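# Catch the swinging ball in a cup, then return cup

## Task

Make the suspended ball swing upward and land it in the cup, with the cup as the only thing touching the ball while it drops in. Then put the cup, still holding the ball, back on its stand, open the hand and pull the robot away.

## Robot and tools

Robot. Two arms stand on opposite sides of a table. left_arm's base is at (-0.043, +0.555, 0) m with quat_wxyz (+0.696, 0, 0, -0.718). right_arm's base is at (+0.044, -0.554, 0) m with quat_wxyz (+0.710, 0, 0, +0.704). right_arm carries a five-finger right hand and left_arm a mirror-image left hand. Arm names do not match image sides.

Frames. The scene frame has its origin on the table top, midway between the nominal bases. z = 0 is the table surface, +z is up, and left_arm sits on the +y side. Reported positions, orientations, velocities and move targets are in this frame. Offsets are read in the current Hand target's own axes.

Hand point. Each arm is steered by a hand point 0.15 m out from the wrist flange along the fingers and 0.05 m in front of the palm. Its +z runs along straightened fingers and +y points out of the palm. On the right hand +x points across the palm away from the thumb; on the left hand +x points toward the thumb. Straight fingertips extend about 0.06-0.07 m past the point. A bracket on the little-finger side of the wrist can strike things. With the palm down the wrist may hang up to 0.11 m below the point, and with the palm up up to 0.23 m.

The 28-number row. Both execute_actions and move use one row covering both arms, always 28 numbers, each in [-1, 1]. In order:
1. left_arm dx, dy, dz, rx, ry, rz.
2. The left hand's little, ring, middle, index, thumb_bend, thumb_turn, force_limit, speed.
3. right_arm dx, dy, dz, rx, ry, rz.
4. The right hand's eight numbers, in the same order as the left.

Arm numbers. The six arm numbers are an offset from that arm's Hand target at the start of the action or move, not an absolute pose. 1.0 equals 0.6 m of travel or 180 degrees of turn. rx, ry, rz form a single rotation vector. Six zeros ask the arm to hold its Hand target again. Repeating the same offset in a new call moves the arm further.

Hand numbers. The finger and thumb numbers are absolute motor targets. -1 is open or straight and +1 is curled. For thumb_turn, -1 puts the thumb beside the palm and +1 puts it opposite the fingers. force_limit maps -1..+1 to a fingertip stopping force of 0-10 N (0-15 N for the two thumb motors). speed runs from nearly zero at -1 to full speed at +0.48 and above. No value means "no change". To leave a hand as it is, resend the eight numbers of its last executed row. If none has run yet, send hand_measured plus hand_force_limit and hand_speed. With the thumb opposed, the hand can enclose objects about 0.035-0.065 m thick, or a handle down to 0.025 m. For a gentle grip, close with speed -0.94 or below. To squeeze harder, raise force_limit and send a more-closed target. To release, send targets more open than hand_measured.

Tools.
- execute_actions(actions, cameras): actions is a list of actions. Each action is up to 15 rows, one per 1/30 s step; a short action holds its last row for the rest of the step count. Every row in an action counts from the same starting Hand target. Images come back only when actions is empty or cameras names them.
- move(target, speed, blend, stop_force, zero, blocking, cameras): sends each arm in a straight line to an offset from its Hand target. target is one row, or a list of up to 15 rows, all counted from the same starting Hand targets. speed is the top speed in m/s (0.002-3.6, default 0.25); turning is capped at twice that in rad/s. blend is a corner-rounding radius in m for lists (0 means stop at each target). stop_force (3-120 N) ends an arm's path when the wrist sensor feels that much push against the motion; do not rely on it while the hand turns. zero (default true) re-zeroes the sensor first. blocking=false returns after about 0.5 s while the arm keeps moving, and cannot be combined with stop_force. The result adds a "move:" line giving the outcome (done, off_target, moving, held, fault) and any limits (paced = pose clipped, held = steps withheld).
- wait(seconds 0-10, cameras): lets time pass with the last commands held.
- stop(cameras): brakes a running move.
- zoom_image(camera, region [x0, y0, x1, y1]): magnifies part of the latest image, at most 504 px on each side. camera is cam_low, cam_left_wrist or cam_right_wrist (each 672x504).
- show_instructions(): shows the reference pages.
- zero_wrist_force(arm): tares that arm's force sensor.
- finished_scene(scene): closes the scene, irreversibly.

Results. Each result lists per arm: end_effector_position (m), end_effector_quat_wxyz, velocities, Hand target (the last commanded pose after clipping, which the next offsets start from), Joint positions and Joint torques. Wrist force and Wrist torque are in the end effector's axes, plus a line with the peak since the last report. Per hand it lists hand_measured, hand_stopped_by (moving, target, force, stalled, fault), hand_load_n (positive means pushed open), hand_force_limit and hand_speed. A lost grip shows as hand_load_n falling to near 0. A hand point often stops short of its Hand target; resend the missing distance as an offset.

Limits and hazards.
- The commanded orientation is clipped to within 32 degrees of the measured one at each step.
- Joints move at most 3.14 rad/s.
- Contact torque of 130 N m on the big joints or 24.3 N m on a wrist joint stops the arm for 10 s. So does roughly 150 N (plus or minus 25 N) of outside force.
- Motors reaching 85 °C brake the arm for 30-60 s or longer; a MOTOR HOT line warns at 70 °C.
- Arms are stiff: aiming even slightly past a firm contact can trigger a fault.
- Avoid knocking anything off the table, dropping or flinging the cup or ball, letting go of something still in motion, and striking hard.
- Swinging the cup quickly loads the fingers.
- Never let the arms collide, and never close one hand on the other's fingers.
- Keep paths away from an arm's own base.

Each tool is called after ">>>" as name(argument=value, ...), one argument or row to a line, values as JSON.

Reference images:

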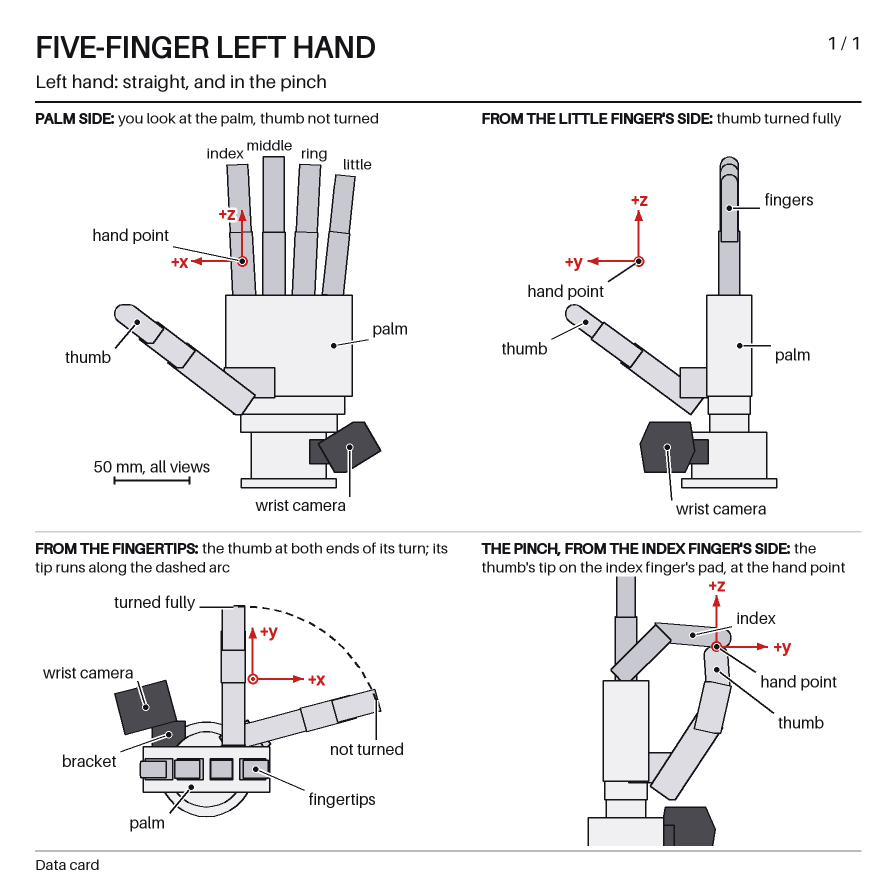

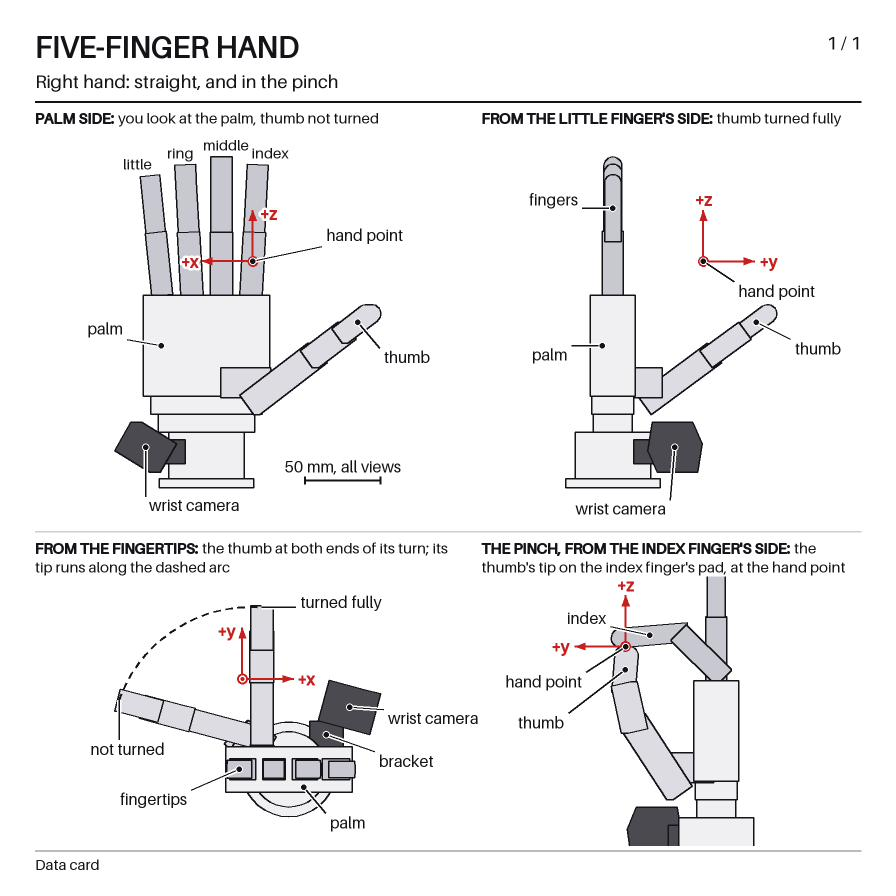

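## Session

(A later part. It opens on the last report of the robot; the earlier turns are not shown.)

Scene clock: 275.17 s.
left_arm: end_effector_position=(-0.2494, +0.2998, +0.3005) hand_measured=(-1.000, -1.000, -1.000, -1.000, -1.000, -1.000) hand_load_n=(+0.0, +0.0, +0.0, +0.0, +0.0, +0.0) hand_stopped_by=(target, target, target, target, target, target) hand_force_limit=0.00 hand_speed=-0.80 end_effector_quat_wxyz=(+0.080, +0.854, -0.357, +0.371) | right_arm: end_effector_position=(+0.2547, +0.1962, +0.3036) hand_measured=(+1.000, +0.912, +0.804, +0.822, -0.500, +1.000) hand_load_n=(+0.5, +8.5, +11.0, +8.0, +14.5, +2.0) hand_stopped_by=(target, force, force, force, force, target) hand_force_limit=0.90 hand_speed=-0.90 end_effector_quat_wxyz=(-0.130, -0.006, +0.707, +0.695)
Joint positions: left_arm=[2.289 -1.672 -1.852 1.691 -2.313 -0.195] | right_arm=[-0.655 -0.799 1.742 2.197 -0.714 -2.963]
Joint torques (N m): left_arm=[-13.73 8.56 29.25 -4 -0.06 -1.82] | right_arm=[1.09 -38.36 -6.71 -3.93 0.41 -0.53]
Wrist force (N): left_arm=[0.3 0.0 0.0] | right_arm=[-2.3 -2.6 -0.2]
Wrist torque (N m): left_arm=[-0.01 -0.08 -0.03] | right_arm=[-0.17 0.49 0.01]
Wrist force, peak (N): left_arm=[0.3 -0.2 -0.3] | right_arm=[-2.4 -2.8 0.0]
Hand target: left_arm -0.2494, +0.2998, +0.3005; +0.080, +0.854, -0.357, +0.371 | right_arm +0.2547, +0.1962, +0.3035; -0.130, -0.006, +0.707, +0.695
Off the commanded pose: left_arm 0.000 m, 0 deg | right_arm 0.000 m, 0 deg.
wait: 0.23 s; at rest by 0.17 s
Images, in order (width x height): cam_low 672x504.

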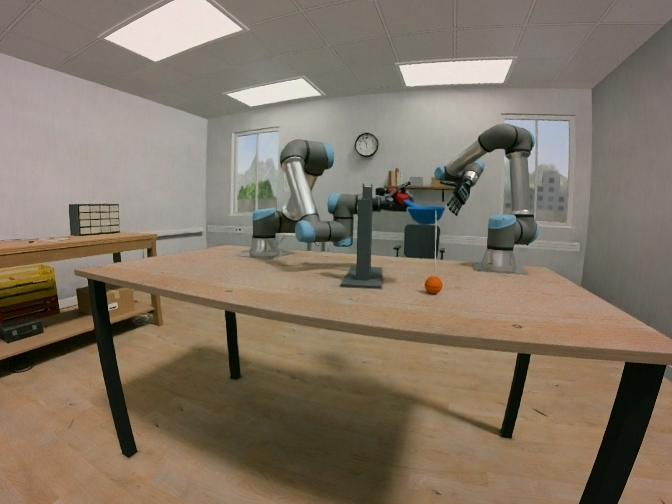

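>>> move(
  target=[0,0,0,0,0,0,-1,-1,-1,-1,-1,-1,0,-0.8,0.1046,0.5852,0,0,0,0,1,1,0.99,0.99,0.99,1,0.9,-0.9],
  speed=0.2,
)

>>> wait(
  seconds=0.23,
  cameras=["cam_low"],
)

>>> wait(
  seconds=0.23,
  cameras=["cam_low"],
)

>>> execute_actions(
  actions=[
    [[0,0,0,0,0,0,-1,-1,-1,-1,-1,-1,0,-0.8,-0.00149,0.00027,-0.00534,0,0,0,1,1,0.99,0.99,0.99,1,0.9,-0.9],[0,0,0,0,0,0,-1,-1,-1,-1,-1,-1,0,-0.8,-0.00448,0.0008,-0.01603,0,0,0,1,1,0.99,0.99,0.99,1,0.9,-0.9],[0,0,0,0,0,0,-1,-1,-1,-1,-1,-1,0,-0.8,-0.00896,0.0016,-0.03207,0,0,0,1,1,0.99,0.99,0.99,1,0.9,-0.9],[0,0,0,0,0,0,-1,-1,-1,-1,-1,-1,0,-0.8,-0.01493,0.00267,-0.05344,0,0,0,1,1,0.99,0.99,0.99,1,0.9,-0.9],[0,0,0,0,0,0,-1,-1,-1,-1,-1,-1,0,-0.8,-0.02091,0.00373,-0.07482,0,0,0,1,1,0.99,0.99,0.99,1,0.9,-0.9],[0,0,0,0,0,0,-1,-1,-1,-1,-1,-1,0,-0.8,-0.02688,0.0048,-0.0962,0,0,0,1,1,0.99,0.99,0.99,1,0.9,-0.9],[0,0,0,0,0,0,-1,-1,-1,-1,-1,-1,0,-0.8,-0.03285,0.00587,-0.11758,0,0,0,1,1,0.99,0.99,0.99,1,0.9,-0.9],[0,0,0,0,0,0,-1,-1,-1,-1,-1,-1,0,-0.8,-0.03883,0.00693,-0.13895,0,0,0,1,1,0.99,0.99,0.99,1,0.9,-0.9],[0,0,0,0,0,0,-1,-1,-1,-1,-1,-1,0,-0.8,-0.0448,0.008,-0.16033,0,0,0,1,1,0.99,0.99,0.99,1,0.9,-0.9],[0,0,0,0,0,0,-1,-1,-1,-1,-1,-1,0,-0.8,-0.05077,0.00907,-0.18171,0,0,0,1,1,0.99,0.99,0.99,1,0.9,-0.9],[0,0,0,0,0,0,-1,-1,-1,-1,-1,-1,0,-0.8,-0.05675,0.01013,-0.20309,0,0,0,1,1,0.99,0.99,0.99,1,0.9,-0.9],[0,0,0,0,0,0,-1,-1,-1,-1,-1,-1,0,-0.8,-0.06272,0.0112,-0.22446,0,0,0,1,1,0.99,0.99,0.99,1,0.9,-0.9],[0,0,0,0,0,0,-1,-1,-1,-1,-1,-1,0,-0.8,-0.0663,0.01184,-0.23729,0,0,0,1,1,0.99,0.99,0.99,1,0.9,-0.9],[0,0,0,0,0,0,-1,-1,-1,-1,-1,-1,0,-0.8,-0.0675,0.01205,-0.24156,0,0,0,1,1,0.99,0.99,0.99,1,0.9,-0.9],[0,0,0,0,0,0,-1,-1,-1,-1,-1,-1,0,-0.8,-0.0663,0.01184,-0.23729,0,0,0,1,1,0.99,0.99,0.99,1,0.9,-0.9]],
    [[0,0,0,0,0,0,-1,-1,-1,-1,-1,-1,0,-0.8,0.00358,-0.00064,0.01283,0,0,0,1,1,0.99,0.99,0.99,1,0.9,-0.9],[0,0,0,0,0,0,-1,-1,-1,-1,-1,-1,0,-0.8,0.00956,-0.00171,0.0342,0,0,0,1,1,0.99,0.99,0.99,1,0.9,-0.9],[0,0,0,0,0,0,-1,-1,-1,-1,-1,-1,0,-0.8,0.01553,-0.00277,0.05558,0,0,0,1,1,0.99,0.99,0.99,1,0.9,-0.9],[0,0,0,0,0,0,-1,-1,-1,-1,-1,-1,0,-0.8,0.0215,-0.00384,0.07696,0,0,0,1,1,0.99,0.99,0.99,1,0.9,-0.9],[0,0,0,0,0,0,-1,-1,-1,-1,-1,-1,0,-0.8,0.02748,-0.00491,0.09834,0,0,0,1,1,0.99,0.99,0.99,1,0.9,-0.9],[0,0,0,0,0,0,-1,-1,-1,-1,-1,-1,0,-0.8,0.03345,-0.00597,0.11971,0,0,0,1,1,0.99,0.99,0.99,1,0.9,-0.9],[0,0,0,0,0,0,-1,-1,-1,-1,-1,-1,0,-0.8,0.03942,-0.00704,0.14109,0,0,0,1,1,0.99,0.99,0.99,1,0.9,-0.9],[0,0,0,0,0,0,-1,-1,-1,-1,-1,-1,0,-0.8,0.0454,-0.00811,0.16247,0,0,0,1,1,0.99,0.99,0.99,1,0.9,-0.9],[0,0,0,0,0,0,-1,-1,-1,-1,-1,-1,0,-0.8,0.05137,-0.00917,0.18385,0,0,0,1,1,0.99,0.99,0.99,1,0.9,-0.9],[0,0,0,0,0,0,-1,-1,-1,-1,-1,-1,0,-0.8,0.05734,-0.01024,0.20522,0,0,0,1,1,0.99,0.99,0.99,1,0.9,-0.9],[0,0,0,0,0,0,-1,-1,-1,-1,-1,-1,0,-0.8,0.06332,-0.01131,0.2266,0,0,0,1,1,0.99,0.99,0.99,1,0.9,-0.9],[0,0,0,0,0,0,-1,-1,-1,-1,-1,-1,0,-0.8,0.0669,-0.01195,0.23943,0,0,0,1,1,0.99,0.99,0.99,1,0.9,-0.9],[0,0,0,0,0,0,-1,-1,-1,-1,-1,-1,0,-0.8,0.0681,-0.01216,0.2437,0,0,0,1,1,0.99,0.99,0.99,1,0.9,-0.9],[0,0,0,0,0,0,-1,-1,-1,-1,-1,-1,0,-0.8,0.0669,-0.01195,0.23943,0,0,0,1,1,0.99,0.99,0.99,1,0.9,-0.9],[0,0,0,0,0,0,-1,-1,-1,-1,-1,-1,0,-0.8,0.06332,-0.01131,0.2266,0,0,0,1,1,0.99,0.99,0.99,1,0.9,-0.9]],
    [[0,0,0,0,0,0,-1,-1,-1,-1,-1,-1,0,-0.8,-0.00597,0.00107,-0.02138,0,0,0,1,1,0.99,0.99,0.99,1,0.9,-0.9],[0,0,0,0,0,0,-1,-1,-1,-1,-1,-1,0,-0.8,-0.01195,0.00213,-0.04276,0,0,0,1,1,0.99,0.99,0.99,1,0.9,-0.9],[0,0,0,0,0,0,-1,-1,-1,-1,-1,-1,0,-0.8,-0.01792,0.0032,-0.06413,0,0,0,1,1,0.99,0.99,0.99,1,0.9,-0.9],[0,0,0,0,0,0,-1,-1,-1,-1,-1,-1,0,-0.8,-0.02389,0.00427,-0.08551,0,0,0,1,1,0.99,0.99,0.99,1,0.9,-0.9],[0,0,0,0,0,0,-1,-1,-1,-1,-1,-1,0,-0.8,-0.02867,0.00512,-0.10261,0,0,0,1,1,0.99,0.99,0.99,1,0.9,-0.9],[0,0,0,0,0,0,-1,-1,-1,-1,-1,-1,0,-0.8,-0.03226,0.00576,-0.11544,0,0,0,1,1,0.99,0.99,0.99,1,0.9,-0.9],[0,0,0,0,0,0,-1,-1,-1,-1,-1,-1,0,-0.8,-0.03465,0.00619,-0.12399,0,0,0,1,1,0.99,0.99,0.99,1,0.9,-0.9],[0,0,0,0,0,0,-1,-1,-1,-1,-1,-1,0,-0.8,-0.03584,0.0064,-0.12826,0,0,0,1,1,0.99,0.99,0.99,1,0.9,-0.9]],
  ],
  cameras=["cam_low"],
)

>>> wait(
  seconds=0.03,
  cameras=["cam_low"],
)

>>> wait(
  seconds=0.03,
  cameras=["cam_low"],
)

>>> wait(
  seconds=0.03,
  cameras=["cam_low"],
)

>>> wait(
  seconds=0.03,
  cameras=["cam_low"],
)

>>> wait(
  seconds=0.03,
  cameras=["cam_low"],
)

>>> wait(
  seconds=0.03,
  cameras=["cam_low"],
)

>>> wait(
  seconds=0.03,
  cameras=["cam_low"],
)

>>> wait(
  seconds=0.03,
  cameras=["cam_low"],
)

>>> wait(
  seconds=0.03,
  cameras=["cam_low"],
)

>>> wait(
  seconds=0.03,
  cameras=["cam_low"],
)

>>> zoom_image(
  camera="cam_low",
  region=[350, 50, 500, 200],
)

Scene clock: 288.27 s.
left_arm: end_effector_position=(-0.2494, +0.2998, +0.3005) hand_measured=(-1.000, -1.000, -1.000, -1.000, -1.000, -1.000) hand_load_n=(+0.0, +0.0, +0.0, +0.0, +0.0, +0.0) hand_stopped_by=(target, target, target, target, target, target) hand_force_limit=0.00 hand_speed=-0.80 end_effector_quat_wxyz=(+0.080, +0.854, -0.357, +0.371) | right_arm: end_effector_position=(+0.2549, +0.1958, +0.6601) hand_measured=(+1.000, +0.912, +0.804, +0.822, -0.500, +1.000) hand_load_n=(+0.0, +9.5, +11.0, +8.0, +14.5, +2.5) hand_stopped_by=(target, force, force, force, force, target) hand_force_limit=0.90 hand_speed=-0.90 end_effector_quat_wxyz=(-0.130, -0.006, +0.707, +0.695)
Joint positions: left_arm=[2.289 -1.672 -1.852 1.691 -2.313 -0.195] | right_arm=[-0.655 -1.238 1.387 2.992 -0.713 -2.963]
Joint torques (N m): left_arm=[-13.68 9.5 29.77 -4.01 -0.07 -1.46] | right_arm=[8.32 -40.62 -30.67 -0.04 -1.52 0.07]
Wrist force (N): left_arm=[0.2 -0.2 -0.1] | right_arm=[-1.9 -3.2 -0.1]
Wrist torque (N m): left_arm=[-0.03 -0.06 -0.04] | right_arm=[-0.19 0.41 0.18]
Wrist force, peak (N): left_arm=[0.4 -0.2 -0.4] | right_arm=[-2.6 -5.4 0.2]
Hand target: left_arm -0.2494, +0.2998, +0.3005; +0.080, +0.854, -0.357, +0.371 | right_arm +0.2548, +0.1958, +0.6602; -0.130, -0.006, +0.707, +0.695
Off the commanded pose: left_arm 0.000 m, 0 deg | right_arm 0.000 m, 0 deg.
move: done

Scene clock: 288.50 s.
left_arm: end_effector_position=(-0.2494, +0.2998, +0.3005) hand_measured=(-1.000, -1.000, -1.000, -1.000, -1.000, -1.000) hand_load_n=(+0.0, +0.0, +0.0, +0.0, +0.0, +0.0) hand_stopped_by=(target, target, target, target, target, target) hand_force_limit=0.00 hand_speed=-0.80 end_effector_quat_wxyz=(+0.080, +0.854, -0.357, +0.371) | right_arm: end_effector_position=(+0.2548, +0.1958, +0.6601) hand_measured=(+1.000, +0.912, +0.804, +0.822, -0.500, +1.000) hand_load_n=(+0.0, +9.5, +11.0, +8.0, +14.0, +2.5) hand_stopped_by=(target, force, force, force, force, target) hand_force_limit=0.90 hand_speed=-0.90 end_effector_quat_wxyz=(-0.130, -0.006, +0.707, +0.695)
Joint positions: left_arm=[2.289 -1.672 -1.852 1.691 -2.313 -0.195] | right_arm=[-0.655 -1.238 1.386 2.992 -0.713 -2.963]
Joint torques (N m): left_arm=[-13.27 9.53 29.65 -4.08 -0.14 -1.57] | right_arm=[8.09 -44.16 -34.99 -0.11 -1.49 0.34]
Wrist force (N): left_arm=[0.4 0.0 0.0] | right_arm=[-2.3 -2.9 0.0]
Wrist torque (N m): left_arm=[-0.01 -0.10 -0.02] | right_arm=[-0.17 0.46 0.17]
Wrist force, peak (N): left_arm=[0.3 0.1 -0.4] | right_arm=[-2.3 -3.2 -0.1]
Hand target: left_arm -0.2494, +0.2998, +0.3005; +0.080, +0.854, -0.357, +0.371 | right_arm +0.2548, +0.1958, +0.6602; -0.130, -0.006, +0.707, +0.695
Off the commanded pose: left_arm 0.000 m, 0 deg | right_arm 0.000 m, 0 deg.
wait: 0.23 s; at rest by 0.17 s
Images, in order (width x height): cam_low 672x504.

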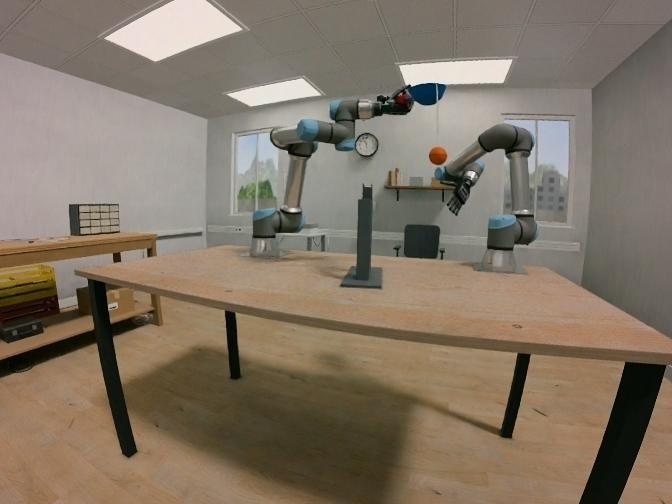

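Scene clock: 288.73 s.
left_arm: end_effector_position=(-0.2494, +0.2998, +0.3005) hand_measured=(-1.000, -1.000, -1.000, -1.000, -1.000, -1.000) hand_load_n=(+0.0, +0.0, +0.0, +0.0, -0.5, +0.0) hand_stopped_by=(target, target, target, target, target, target) hand_force_limit=0.00 hand_speed=-0.80 end_effector_quat_wxyz=(+0.080, +0.854, -0.357, +0.371) | right_arm: end_effector_position=(+0.2548, +0.1958, +0.6602) hand_measured=(+1.000, +0.912, +0.804, +0.822, -0.500, +1.000) hand_load_n=(+0.5, +9.5, +11.0, +7.5, +14.5, +2.5) hand_stopped_by=(target, force, force, force, force, target) hand_force_limit=0.90 hand_speed=-0.90 end_effector_quat_wxyz=(-0.130, -0.006, +0.707, +0.695)
Joint positions: left_arm=[2.289 -1.672 -1.852 1.691 -2.313 -0.195] | right_arm=[-0.655 -1.238 1.386 2.992 -0.713 -2.963]
Joint torques (N m): left_arm=[-12.77 9.13 29.49 -3.99 -0.18 -1.72] | right_arm=[9.9 -47.21 -35.84 -0.12 -1.52 0.46]
Wrist force (N): left_arm=[0.2 0.0 -0.3] | right_arm=[-2.0 -2.8 -0.1]
Wrist torque (N m): left_arm=[0.01 -0.08 -0.03] | right_arm=[-0.17 0.42 0.18]
Wrist force, peak (N): left_arm=[0.5 0.0 -0.2] | right_arm=[-2.3 -3.1 0.0]
Hand target: left_arm -0.2494, +0.2998, +0.3005; +0.080, +0.854, -0.357, +0.371 | right_arm +0.2548, +0.1958, +0.6602; -0.130, -0.006, +0.707, +0.695
Off the commanded pose: left_arm 0.000 m, 0 deg | right_arm 0.000 m, 0 deg.
wait: 0.23 s; at rest by 0.17 s
Images, in order (width x height): cam_low 672x504.

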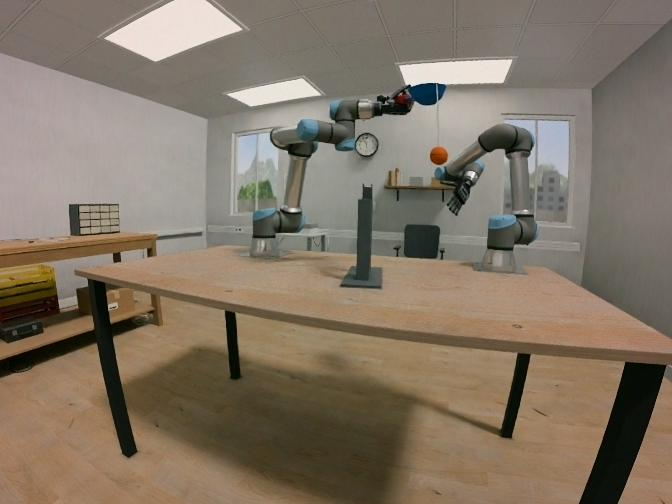

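Scene clock: 290.43 s.
left_arm: end_effector_position=(-0.2494, +0.2998, +0.3005) hand_measured=(-1.000, -1.000, -1.000, -1.000, -1.000, -1.000) hand_load_n=(+0.0, +0.0, +0.0, +0.0, +0.0, +0.0) hand_stopped_by=(target, target, target, target, target, target) hand_force_limit=0.00 hand_speed=-0.80 end_effector_quat_wxyz=(+0.080, +0.854, -0.357, +0.371) | right_arm: end_effector_position=(+0.2940, +0.1186, +0.6602) hand_measured=(+1.000, +0.914, +0.804, +0.822, -0.500, +1.000) hand_load_n=(+0.0, +2.5, +11.5, +5.0, +14.0, +1.5) hand_stopped_by=(target, force, force, force, force, target) hand_force_limit=0.90 hand_speed=-0.90 end_effector_quat_wxyz=(-0.130, -0.006, +0.707, +0.695)
Joint positions: left_arm=[2.289 -1.672 -1.852 1.691 -2.313 -0.195] | right_arm=[-0.818 -1.36 1.543 2.956 -0.551 -2.963]
Joint torques (N m): left_arm=[-13.75 8.08 29.78 -4.04 -0.05 -1.57] | right_arm=[-10.19 -39.53 -13.1 -0.01 1.4 -1.23]
Wrist force (N): left_arm=[0.2 0.0 0.0] | right_arm=[-1.7 -1.9 -0.8]
Wrist torque (N m): left_arm=[-0.01 -0.07 -0.03] | right_arm=[-0.08 0.39 -0.11]
Wrist force, peak (N): left_arm=[0.7 -0.1 -0.2] | right_arm=[-3.8 -2.3 -6.8]
Hand target: left_arm -0.2494, +0.2998, +0.3005; +0.080, +0.854, -0.357, +0.371 | right_arm +0.2941, +0.1186, +0.6601; -0.130, -0.006, +0.707, +0.695
Off the commanded pose: left_arm 0.000 m, 0 deg | right_arm 0.000 m, 0 deg.
Images, in order (width x height): cam_low 672x504.

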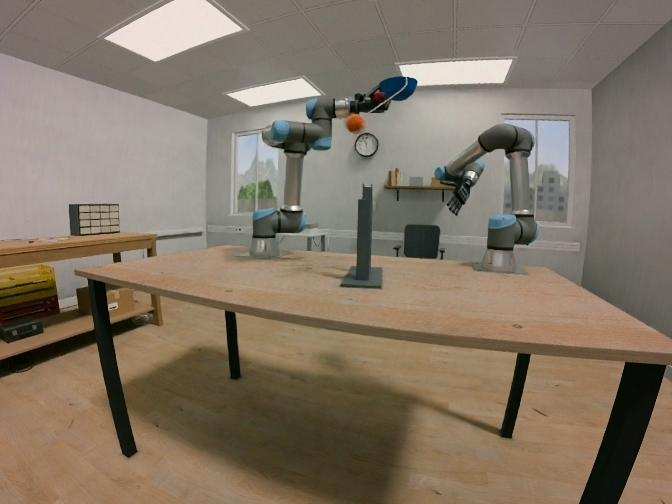

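Scene clock: 290.47 s.
left_arm: end_effector_position=(-0.2494, +0.2998, +0.3005) hand_measured=(-1.000, -1.000, -1.000, -1.000, -1.000, -1.000) hand_load_n=(+0.0, +0.0, +0.0, +0.0, -0.5, +0.0) hand_stopped_by=(target, target, target, target, target, target) hand_force_limit=0.00 hand_speed=-0.80 end_effector_quat_wxyz=(+0.080, +0.854, -0.357, +0.371) | right_arm: end_effector_position=(+0.2940, +0.1186, +0.6602) hand_measured=(+1.000, +0.914, +0.804, +0.822, -0.500, +1.000) hand_load_n=(+0.0, +2.5, +11.5, +5.0, +14.0, +2.0) hand_stopped_by=(target, force, force, force, force, target) hand_force_limit=0.90 hand_speed=-0.90 end_effector_quat_wxyz=(-0.130, -0.006, +0.707, +0.695)
Joint positions: left_arm=[2.289 -1.672 -1.852 1.691 -2.313 -0.195] | right_arm=[-0.818 -1.36 1.543 2.956 -0.551 -2.963]
Joint torques (N m): left_arm=[-13.01 9.35 29.63 -4.03 -0.25 -1.56] | right_arm=[-11.86 -41.58 -15.65 -0.35 1.19 -1.41]
Wrist force (N): left_arm=[0.4 0.2 -0.3] | right_arm=[-1.8 -2.8 -0.9]
Wrist torque (N m): left_arm=[0.04 -0.10 -0.03] | right_arm=[-0.02 0.39 0.21]
Wrist force, peak (N): left_arm=[0.4 0.2 -0.3] | right_arm=[-1.8 -2.8 -0.9]
Hand target: left_arm -0.2494, +0.2998, +0.3005; +0.080, +0.854, -0.357, +0.371 | right_arm +0.2941, +0.1186, +0.6601; -0.130, -0.006, +0.707, +0.695
Off the commanded pose: left_arm 0.000 m, 0 deg | right_arm 0.000 m, 0 deg.
wait: 0.03 s; no rest
Images, in order (width x height): cam_low 672x504.

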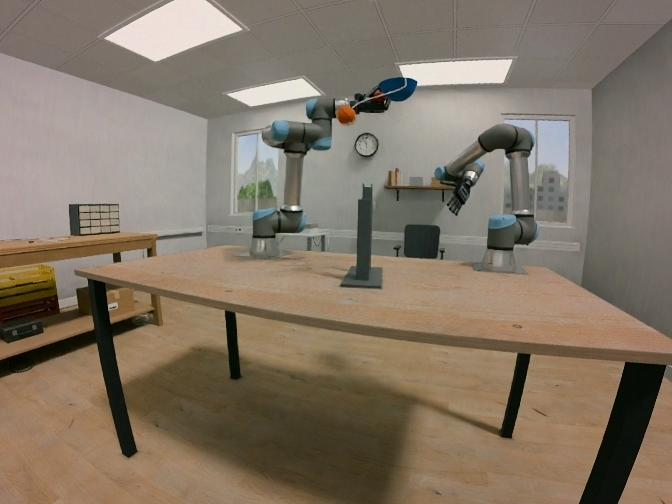

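Scene clock: 290.50 s.
left_arm: end_effector_position=(-0.2494, +0.2998, +0.3005) hand_measured=(-1.000, -1.000, -1.000, -1.000, -1.000, -1.000) hand_load_n=(+0.0, +0.0, +0.0, +0.0, +0.0, +0.0) hand_stopped_by=(target, target, target, target, target, target) hand_force_limit=0.00 hand_speed=-0.80 end_effector_quat_wxyz=(+0.080, +0.854, -0.357, +0.371) | right_arm: end_effector_position=(+0.2940, +0.1186, +0.6602) hand_measured=(+1.000, +0.914, +0.804, +0.822, -0.500, +1.000) hand_load_n=(+0.0, +4.5, +11.0, +5.0, +14.0, +2.0) hand_stopped_by=(target, force, force, force, force, target) hand_force_limit=0.90 hand_speed=-0.90 end_effector_quat_wxyz=(-0.130, -0.006, +0.707, +0.695)
Joint positions: left_arm=[2.289 -1.672 -1.852 1.691 -2.313 -0.195] | right_arm=[-0.818 -1.36 1.543 2.956 -0.551 -2.963]
Joint torques (N m): left_arm=[-13.74 8.88 30.05 -4.09 -0.23 -1.61] | right_arm=[-11.58 -40.68 -11.96 -0.46 1.22 -1.31]
Wrist force (N): left_arm=[0.4 -0.1 -0.3] | right_arm=[-2.1 -1.8 -0.8]
Wrist torque (N m): left_arm=[0.00 -0.11 -0.01] | right_arm=[-0.02 0.43 -0.04]
Wrist force, peak (N): left_arm=[0.4 -0.1 -0.3] | right_arm=[-2.1 -1.8 -0.8]
Hand target: left_arm -0.2494, +0.2998, +0.3005; +0.080, +0.854, -0.357, +0.371 | right_arm +0.2941, +0.1186, +0.6601; -0.130, -0.006, +0.707, +0.695
Off the commanded pose: left_arm 0.000 m, 0 deg | right_arm 0.000 m, 0 deg.
wait: 0.03 s; no rest
Images, in order (width x height): cam_low 672x504.

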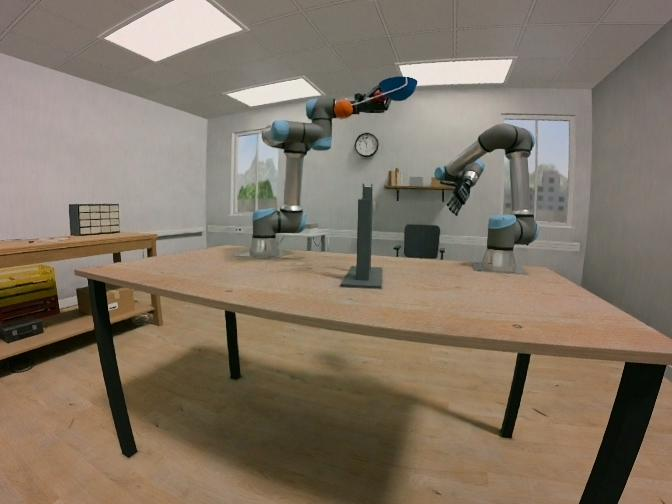

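Scene clock: 290.53 s.
left_arm: end_effector_position=(-0.2494, +0.2998, +0.3005) hand_measured=(-1.000, -1.000, -1.000, -1.000, -1.000, -1.000) hand_load_n=(+0.0, +0.0, +0.0, +0.0, +0.0, +0.0) hand_stopped_by=(target, target, target, target, target, target) hand_force_limit=0.00 hand_speed=-0.80 end_effector_quat_wxyz=(+0.080, +0.854, -0.357, +0.371) | right_arm: end_effector_position=(+0.2940, +0.1186, +0.6602) hand_measured=(+1.000, +0.914, +0.804, +0.822, -0.500, +1.000) hand_load_n=(+0.0, +1.0, +11.5, +5.0, +14.0, +2.0) hand_stopped_by=(target, force, force, force, force, target) hand_force_limit=0.90 hand_speed=-0.90 end_effector_quat_wxyz=(-0.130, -0.006, +0.707, +0.695)
Joint positions: left_arm=[2.289 -1.672 -1.852 1.691 -2.313 -0.195] | right_arm=[-0.818 -1.36 1.543 2.956 -0.551 -2.963]
Joint torques (N m): left_arm=[-13.21 9.04 29.99 -4.04 -0.19 -1.48] | right_arm=[-11.09 -41.37 -14.89 -0.26 1.02 -1.24]
Wrist force (N): left_arm=[0.4 0.0 0.0] | right_arm=[-1.7 -2.0 -0.6]
Wrist torque (N m): left_arm=[0.00 -0.09 -0.03] | right_arm=[-0.05 0.37 0.02]
Wrist force, peak (N): left_arm=[0.4 0.0 0.0] | right_arm=[-1.7 -2.0 -0.6]
Hand target: left_arm -0.2494, +0.2998, +0.3005; +0.080, +0.854, -0.357, +0.371 | right_arm +0.2941, +0.1186, +0.6601; -0.130, -0.006, +0.707, +0.695
Off the commanded pose: left_arm 0.000 m, 0 deg | right_arm 0.000 m, 0 deg.
wait: 0.03 s; no rest
Images, in order (width x height): cam_low 672x504.

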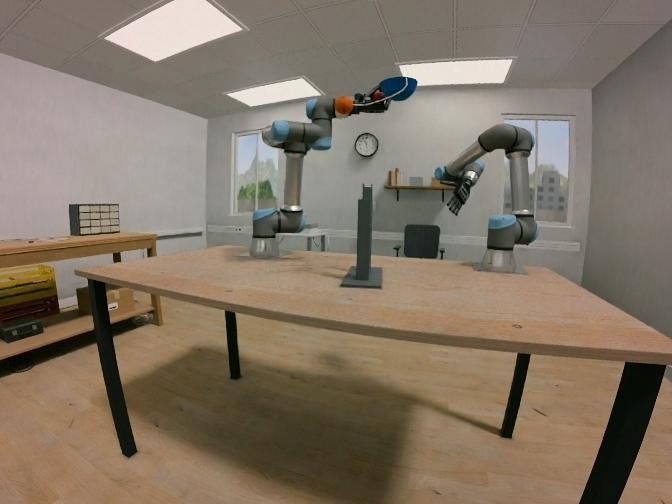

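Scene clock: 290.57 s.
left_arm: end_effector_position=(-0.2494, +0.2998, +0.3005) hand_measured=(-1.000, -1.000, -1.000, -1.000, -1.000, -1.000) hand_load_n=(+0.0, +0.0, +0.0, +0.0, +0.0, +0.0) hand_stopped_by=(target, target, target, target, target, target) hand_force_limit=0.00 hand_speed=-0.80 end_effector_quat_wxyz=(+0.080, +0.854, -0.357, +0.371) | right_arm: end_effector_position=(+0.2940, +0.1186, +0.6601) hand_measured=(+1.000, +0.914, +0.804, +0.822, -0.500, +1.000) hand_load_n=(+0.0, +4.5, +11.0, +5.5, +14.0, +2.0) hand_stopped_by=(target, force, force, force, force, target) hand_force_limit=0.90 hand_speed=-0.90 end_effector_quat_wxyz=(-0.130, -0.006, +0.707, +0.695)
Joint positions: left_arm=[2.289 -1.672 -1.852 1.691 -2.313 -0.195] | right_arm=[-0.818 -1.36 1.543 2.956 -0.551 -2.963]
Joint torques (N m): left_arm=[-13.77 9.11 29.69 -4.01 -0.15 -1.49] | right_arm=[-11.59 -41.39 -14.01 -0.28 1.24 -1.43]
Wrist force (N): left_arm=[0.3 0.1 -0.3] | right_arm=[-1.8 -2.6 -0.6]
Wrist torque (N m): left_arm=[0.03 -0.09 -0.04] | right_arm=[-0.04 0.41 0.16]
Wrist force, peak (N): left_arm=[0.3 0.1 -0.3] | right_arm=[-1.8 -2.6 -0.6]
Hand target: left_arm -0.2494, +0.2998, +0.3005; +0.080, +0.854, -0.357, +0.371 | right_arm +0.2941, +0.1186, +0.6601; -0.130, -0.006, +0.707, +0.695
Off the commanded pose: left_arm 0.000 m, 0 deg | right_arm 0.000 m, 0 deg.
wait: 0.03 s; no rest
Images, in order (width x height): cam_low 672x504.

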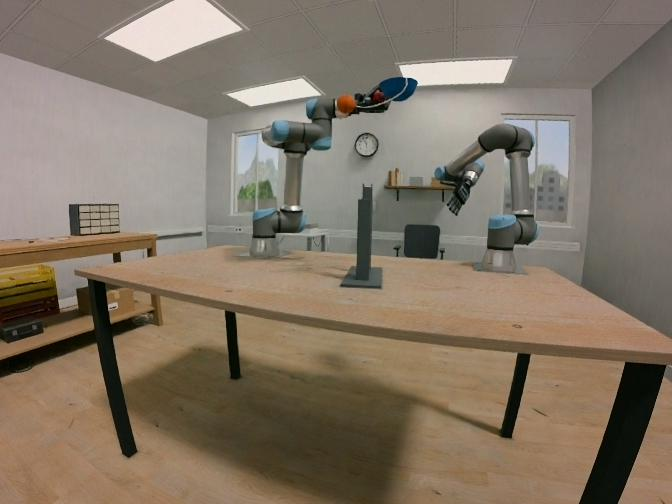

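Scene clock: 290.60 s.
left_arm: end_effector_position=(-0.2494, +0.2998, +0.3005) hand_measured=(-1.000, -1.000, -1.000, -1.000, -1.000, -1.000) hand_load_n=(+0.0, +0.0, +0.0, +0.0, +0.0, +0.0) hand_stopped_by=(target, target, target, target, target, target) hand_force_limit=0.00 hand_speed=-0.80 end_effector_quat_wxyz=(+0.080, +0.854, -0.357, +0.371) | right_arm: end_effector_position=(+0.2940, +0.1186, +0.6601) hand_measured=(+1.000, +0.914, +0.804, +0.822, -0.500, +1.000) hand_load_n=(-0.5, +2.5, +11.5, +5.0, +14.0, +2.0) hand_stopped_by=(target, force, force, force, force, target) hand_force_limit=0.90 hand_speed=-0.90 end_effector_quat_wxyz=(-0.130, -0.006, +0.707, +0.695)
Joint positions: left_arm=[2.289 -1.672 -1.852 1.691 -2.313 -0.195] | right_arm=[-0.818 -1.36 1.543 2.956 -0.551 -2.963]
Joint torques (N m): left_arm=[-14.15 8.98 29.82 -3.92 -0.16 -1.66] | right_arm=[-11.11 -41.26 -13.78 -0.22 1.05 -1.03]
Wrist force (N): left_arm=[0.3 0.0 -0.2] | right_arm=[-1.8 -2.2 -0.6]
Wrist torque (N m): left_arm=[0.01 -0.09 -0.03] | right_arm=[-0.05 0.35 0.02]
Wrist force, peak (N): left_arm=[0.3 0.0 -0.2] | right_arm=[-1.8 -2.2 -0.6]
Hand target: left_arm -0.2494, +0.2998, +0.3005; +0.080, +0.854, -0.357, +0.371 | right_arm +0.2941, +0.1186, +0.6601; -0.130, -0.006, +0.707, +0.695
Off the commanded pose: left_arm 0.000 m, 0 deg | right_arm 0.000 m, 0 deg.
wait: 0.03 s; no rest
Images, in order (width x height): cam_low 672x504.

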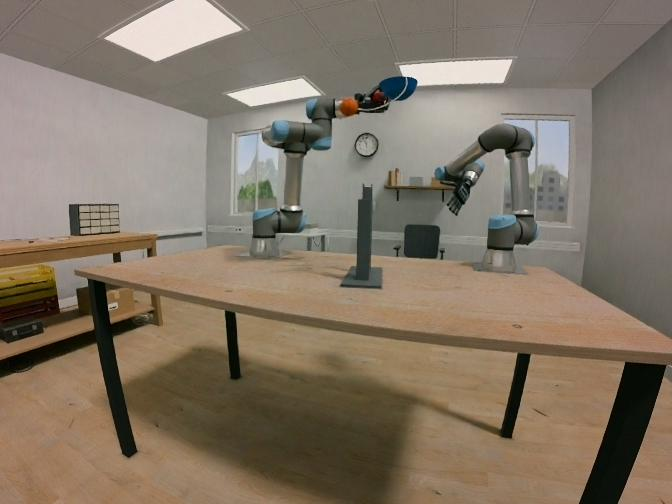

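Scene clock: 290.63 s.
left_arm: end_effector_position=(-0.2494, +0.2998, +0.3005) hand_measured=(-1.000, -1.000, -1.000, -1.000, -1.000, -1.000) hand_load_n=(+0.0, +0.0, +0.0, +0.0, +0.0, -0.5) hand_stopped_by=(target, target, target, target, target, target) hand_force_limit=0.00 hand_speed=-0.80 end_effector_quat_wxyz=(+0.080, +0.854, -0.357, +0.371) | right_arm: end_effector_position=(+0.2941, +0.1186, +0.6601) hand_measured=(+1.000, +0.914, +0.804, +0.822, -0.500, +1.000) hand_load_n=(+1.0, +6.5, +11.5, +4.5, +14.0, +2.0) hand_stopped_by=(target, force, force, force, force, target) hand_force_limit=0.90 hand_speed=-0.90 end_effector_quat_wxyz=(-0.130, -0.006, +0.707, +0.695)
Joint positions: left_arm=[2.289 -1.672 -1.852 1.691 -2.313 -0.195] | right_arm=[-0.818 -1.36 1.544 2.956 -0.551 -2.963]
Joint torques (N m): left_arm=[-13.06 8.79 29.6 -3.99 0.03 -1.69] | right_arm=[-8.23 -41.87 -15.6 -0.28 0.91 -1.19]
Wrist force (N): left_arm=[0.3 -0.2 -0.2] | right_arm=[-2.1 -3.5 -1.6]
Wrist torque (N m): left_arm=[-0.03 -0.07 -0.03] | right_arm=[0.05 0.12 0.37]
Wrist force, peak (N): left_arm=[0.3 -0.2 -0.2] | right_arm=[-2.1 -3.5 -1.6]
Hand target: left_arm -0.2494, +0.2998, +0.3005; +0.080, +0.854, -0.357, +0.371 | right_arm +0.2941, +0.1186, +0.6601; -0.130, -0.006, +0.707, +0.695
Off the commanded pose: left_arm 0.000 m, 0 deg | right_arm 0.000 m, 0 deg.
wait: 0.03 s; no rest
Images, in order (width x height): cam_low 672x504.

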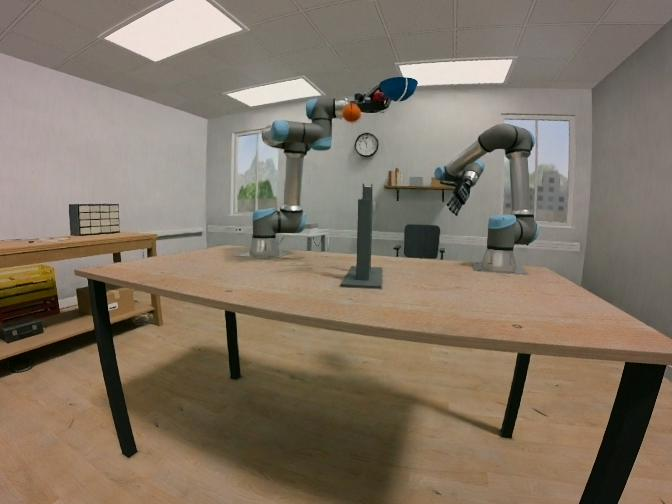

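Scene clock: 290.67 s.
left_arm: end_effector_position=(-0.2494, +0.2998, +0.3005) hand_measured=(-1.000, -1.000, -1.000, -1.000, -1.000, -1.000) hand_load_n=(+0.0, +0.0, +0.0, +0.0, +0.0, -0.5) hand_stopped_by=(target, target, target, target, target, target) hand_force_limit=0.00 hand_speed=-0.80 end_effector_quat_wxyz=(+0.080, +0.854, -0.357, +0.371) | right_arm: end_effector_position=(+0.2941, +0.1186, +0.6601) hand_measured=(+1.000, +0.914, +0.804, +0.822, -0.500, +1.000) hand_load_n=(+0.5, +6.0, +11.5, +4.5, +14.0, +1.5) hand_stopped_by=(target, force, force, force, force, target) hand_force_limit=0.90 hand_speed=-0.90 end_effector_quat_wxyz=(-0.130, -0.006, +0.707, +0.695)
Joint positions: left_arm=[2.289 -1.672 -1.852 1.691 -2.313 -0.195] | right_arm=[-0.818 -1.36 1.544 2.956 -0.551 -2.963]
Joint torques (N m): left_arm=[-13.43 8.73 30.04 -3.97 -0.18 -1.67] | right_arm=[-9.64 -39.92 -13.51 -0.73 1.09 -1.11]
Wrist force (N): left_arm=[0.4 0.0 -0.2] | right_arm=[-2.0 -2.7 -0.6]
Wrist torque (N m): left_arm=[0.00 -0.10 -0.02] | right_arm=[-0.07 0.41 0.07]
Wrist force, peak (N): left_arm=[0.4 0.0 -0.2] | right_arm=[-2.0 -2.7 -0.6]
Hand target: left_arm -0.2494, +0.2998, +0.3005; +0.080, +0.854, -0.357, +0.371 | right_arm +0.2941, +0.1186, +0.6601; -0.130, -0.006, +0.707, +0.695
Off the commanded pose: left_arm 0.000 m, 0 deg | right_arm 0.000 m, 0 deg.
wait: 0.03 s; no rest
Images, in order (width x height): cam_low 672x504.

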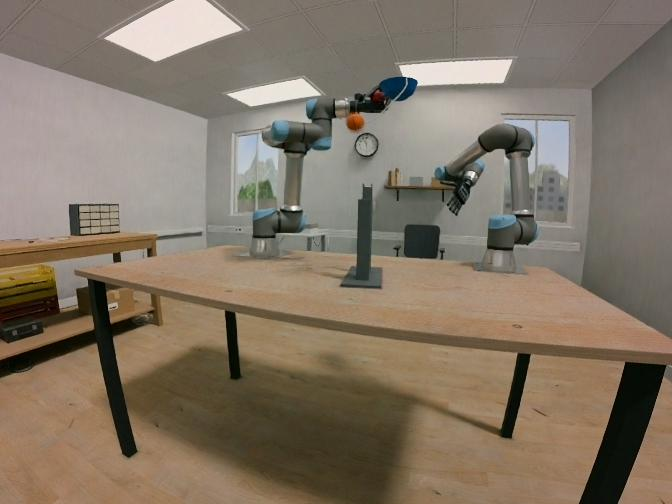

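Scene clock: 290.70 s.
left_arm: end_effector_position=(-0.2494, +0.2998, +0.3005) hand_measured=(-1.000, -1.000, -1.000, -1.000, -1.000, -1.000) hand_load_n=(+0.5, +0.0, +0.0, +0.0, +0.0, +0.0) hand_stopped_by=(target, target, target, target, target, target) hand_force_limit=0.00 hand_speed=-0.80 end_effector_quat_wxyz=(+0.080, +0.854, -0.357, +0.371) | right_arm: end_effector_position=(+0.2941, +0.1186, +0.6601) hand_measured=(+1.000, +0.914, +0.804, +0.822, -0.500, +1.000) hand_load_n=(+0.0, +4.5, +11.5, +5.5, +14.0, +2.0) hand_stopped_by=(target, force, force, force, force, target) hand_force_limit=0.90 hand_speed=-0.90 end_effector_quat_wxyz=(-0.130, -0.006, +0.707, +0.695)
Joint positions: left_arm=[2.289 -1.672 -1.852 1.691 -2.313 -0.195] | right_arm=[-0.818 -1.36 1.544 2.956 -0.551 -2.963]
Joint torques (N m): left_arm=[-13.35 9.14 29.32 -4 0.03 -1.67] | right_arm=[-10.58 -42.28 -14.64 -0.57 1.08 -1.13]
Wrist force (N): left_arm=[0.3 -0.2 -0.1] | right_arm=[-2.1 -3.1 -0.4]
Wrist torque (N m): left_arm=[-0.03 -0.08 -0.02] | right_arm=[-0.03 0.52 0.24]
Wrist force, peak (N): left_arm=[0.3 -0.2 -0.1] | right_arm=[-2.1 -3.1 -0.4]
Hand target: left_arm -0.2494, +0.2998, +0.3005; +0.080, +0.854, -0.357, +0.371 | right_arm +0.2941, +0.1186, +0.6601; -0.130, -0.006, +0.707, +0.695
Off the commanded pose: left_arm 0.000 m, 0 deg | right_arm 0.000 m, 0 deg.
wait: 0.03 s; no rest
Images, in order (width x height): cam_low 672x504.

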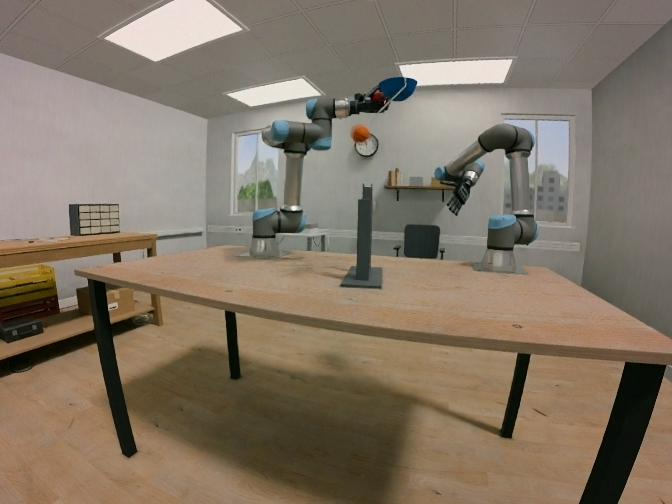

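Scene clock: 290.73 s.
left_arm: end_effector_position=(-0.2494, +0.2998, +0.3005) hand_measured=(-1.000, -1.000, -1.000, -1.000, -1.000, -1.000) hand_load_n=(+0.0, +0.0, +0.0, +0.0, +0.0, +0.0) hand_stopped_by=(target, target, target, target, target, target) hand_force_limit=0.00 hand_speed=-0.80 end_effector_quat_wxyz=(+0.080, +0.854, -0.357, +0.371) | right_arm: end_effector_position=(+0.2941, +0.1186, +0.6601) hand_measured=(+1.000, +0.914, +0.804, +0.822, -0.500, +1.000) hand_load_n=(+0.5, +5.5, +11.5, +5.0, +14.0, +2.0) hand_stopped_by=(target, force, force, force, force, target) hand_force_limit=0.90 hand_speed=-0.90 end_effector_quat_wxyz=(-0.130, -0.006, +0.707, +0.695)
Joint positions: left_arm=[2.289 -1.672 -1.852 1.691 -2.313 -0.195] | right_arm=[-0.818 -1.36 1.544 2.956 -0.551 -2.963]
Joint torques (N m): left_arm=[-13.31 9.14 29.86 -4.1 -0.18 -1.61] | right_arm=[-10.81 -42.4 -15.04 -0.52 1.16 -1.55]
Wrist force (N): left_arm=[0.4 0.1 0.0] | right_arm=[-2.0 -3.7 -0.9]
Wrist torque (N m): left_arm=[0.01 -0.10 -0.03] | right_arm=[-0.02 0.35 0.34]
Wrist force, peak (N): left_arm=[0.4 0.1 0.0] | right_arm=[-2.0 -3.7 -0.9]
Hand target: left_arm -0.2494, +0.2998, +0.3005; +0.080, +0.854, -0.357, +0.371 | right_arm +0.2941, +0.1186, +0.6601; -0.130, -0.006, +0.707, +0.695
Off the commanded pose: left_arm 0.000 m, 0 deg | right_arm 0.000 m, 0 deg.
wait: 0.03 s; no rest
Images, in order (width x height): cam_low 672x504.

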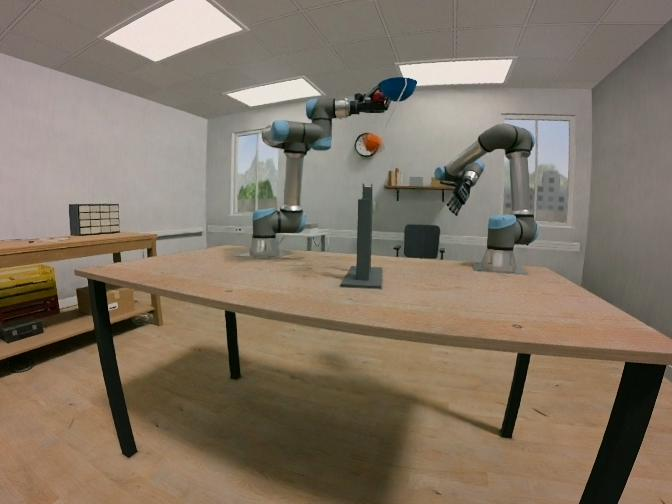

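Scene clock: 290.77 s.
left_arm: end_effector_position=(-0.2494, +0.2998, +0.3005) hand_measured=(-1.000, -1.000, -1.000, -1.000, -1.000, -1.000) hand_load_n=(+0.0, -0.5, +0.0, +0.0, +0.0, +0.0) hand_stopped_by=(target, target, target, target, target, target) hand_force_limit=0.00 hand_speed=-0.80 end_effector_quat_wxyz=(+0.080, +0.854, -0.357, +0.371) | right_arm: end_effector_position=(+0.2941, +0.1186, +0.6601) hand_measured=(+1.000, +0.914, +0.804, +0.822, -0.500, +1.000) hand_load_n=(+0.5, +6.0, +11.5, +5.0, +14.0, +2.5) hand_stopped_by=(target, force, force, force, force, target) hand_force_limit=0.90 hand_speed=-0.90 end_effector_quat_wxyz=(-0.130, -0.006, +0.707, +0.695)
Joint positions: left_arm=[2.289 -1.672 -1.852 1.691 -2.313 -0.195] | right_arm=[-0.818 -1.36 1.544 2.956 -0.551 -2.963]
Joint torques (N m): left_arm=[-14 8.77 29.74 -4.07 -0.12 -1.65] | right_arm=[-10.59 -39.87 -14.83 -0.58 1.2 -1.04]
Wrist force (N): left_arm=[0.3 -0.1 -0.1] | right_arm=[-1.9 -2.4 -0.5]
Wrist torque (N m): left_arm=[-0.01 -0.08 -0.04] | right_arm=[-0.05 0.45 0.05]
Wrist force, peak (N): left_arm=[0.3 -0.1 -0.1] | right_arm=[-1.9 -2.4 -0.5]
Hand target: left_arm -0.2494, +0.2998, +0.3005; +0.080, +0.854, -0.357, +0.371 | right_arm +0.2941, +0.1186, +0.6601; -0.130, -0.006, +0.707, +0.695
Off the commanded pose: left_arm 0.000 m, 0 deg | right_arm 0.000 m, 0 deg.
wait: 0.03 s; no rest
Images, in order (width x height): cam_low 672x504.

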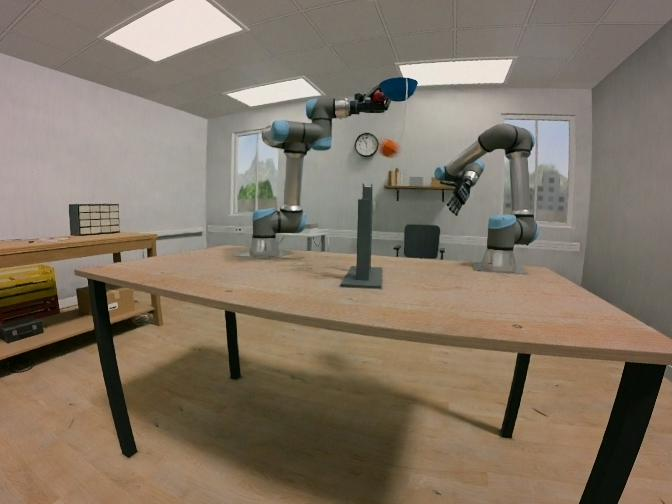

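Scaled by 3.360 from the camera's 672x504 image, which has a finer 960x720 frame.

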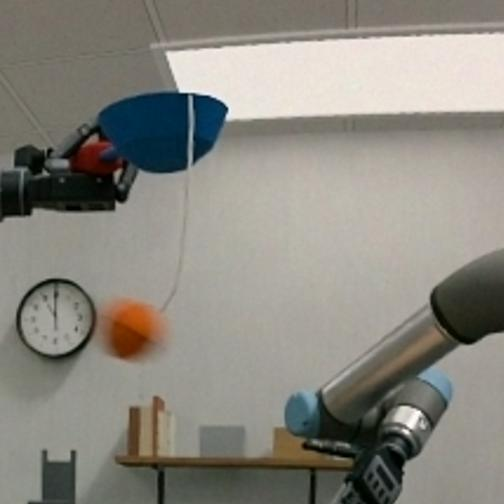

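>>> wait(
  seconds=0.03,
  cameras=["cam_low","cam_right_wrist"],
)

>>> zoom_image(
  camera="cam_low",
  region=[350, 60, 430, 140],
)

Scene clock: 294.23 s.
left_arm: end_effector_position=(-0.2494, +0.2998, +0.3005) hand_measured=(-1.000, -1.000, -1.000, -1.000, -1.000, -1.000) hand_load_n=(+0.0, +0.0, +0.0, +0.0, +0.5, -0.5) hand_stopped_by=(target, target, target, target, target, target) hand_force_limit=0.00 hand_speed=-0.80 end_effector_quat_wxyz=(+0.080, +0.854, -0.357, +0.371) | right_arm: end_effector_position=(+0.2941, +0.1186, +0.6601) hand_measured=(+1.000, +0.914, +0.804, +0.822, -0.500, +1.000) hand_load_n=(+0.0, +4.5, +11.0, +5.0, +14.5, +2.0) hand_stopped_by=(target, force, force, force, force, target) hand_force_limit=0.90 hand_speed=-0.90 end_effector_quat_wxyz=(-0.130, -0.006, +0.707, +0.695)
Joint positions: left_arm=[2.289 -1.672 -1.852 1.691 -2.313 -0.195] | right_arm=[-0.818 -1.36 1.544 2.956 -0.551 -2.963]
Joint torques (N m): left_arm=[-13.68 9.3 28.91 -4 -0.39 -1.52] | right_arm=[-6.97 -40.26 -16.23 -3.56 -1.39 -0.17]
Wrist force (N): left_arm=[0.3 -0.1 -0.3] | right_arm=[-1.6 -2.1 -1.0]
Wrist torque (N m): left_arm=[0.00 -0.10 -0.03] | right_arm=[-0.02 0.38 0.08]
Wrist force, peak (N): left_arm=[0.6 0.0 -0.2] | right_arm=[-2.1 -3.4 -0.6]
Hand target: left_arm -0.2494, +0.2998, +0.3005; +0.080, +0.854, -0.357, +0.371 | right_arm +0.2941, +0.1186, +0.6601; -0.130, -0.006, +0.707, +0.695
Off the commanded pose: left_arm 0.000 m, 0 deg | right_arm 0.000 m, 0 deg.
wait: 0.03 s; at rest from the start
camera_calibration:
cam_right_wrist: T_world_to_cam=[[-0.120016, -0.0092199, 0.992729, -0.625099], [0.927352, -0.358028, 0.108787, -0.305834], [0.354422, 0.933665, 0.0515192, -0.136907], [0, 0, 0, 1]] pos_world=[0.257117, 0.0125646, 0.660878]
Images, in order (width x height): cam_low 672x504, cam_right_wrist 672x504.

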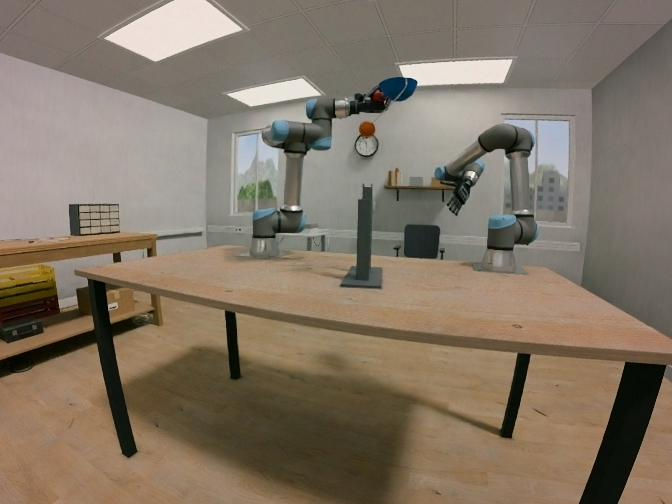

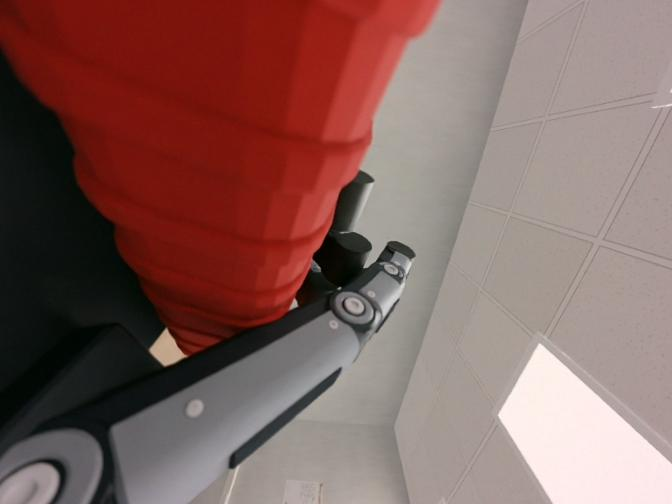

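Scaled by 6.300 from the camera's 672x504 image, which has a finer 960x720 frame.

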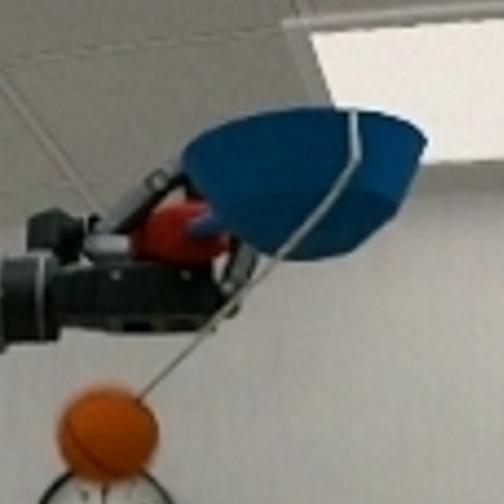

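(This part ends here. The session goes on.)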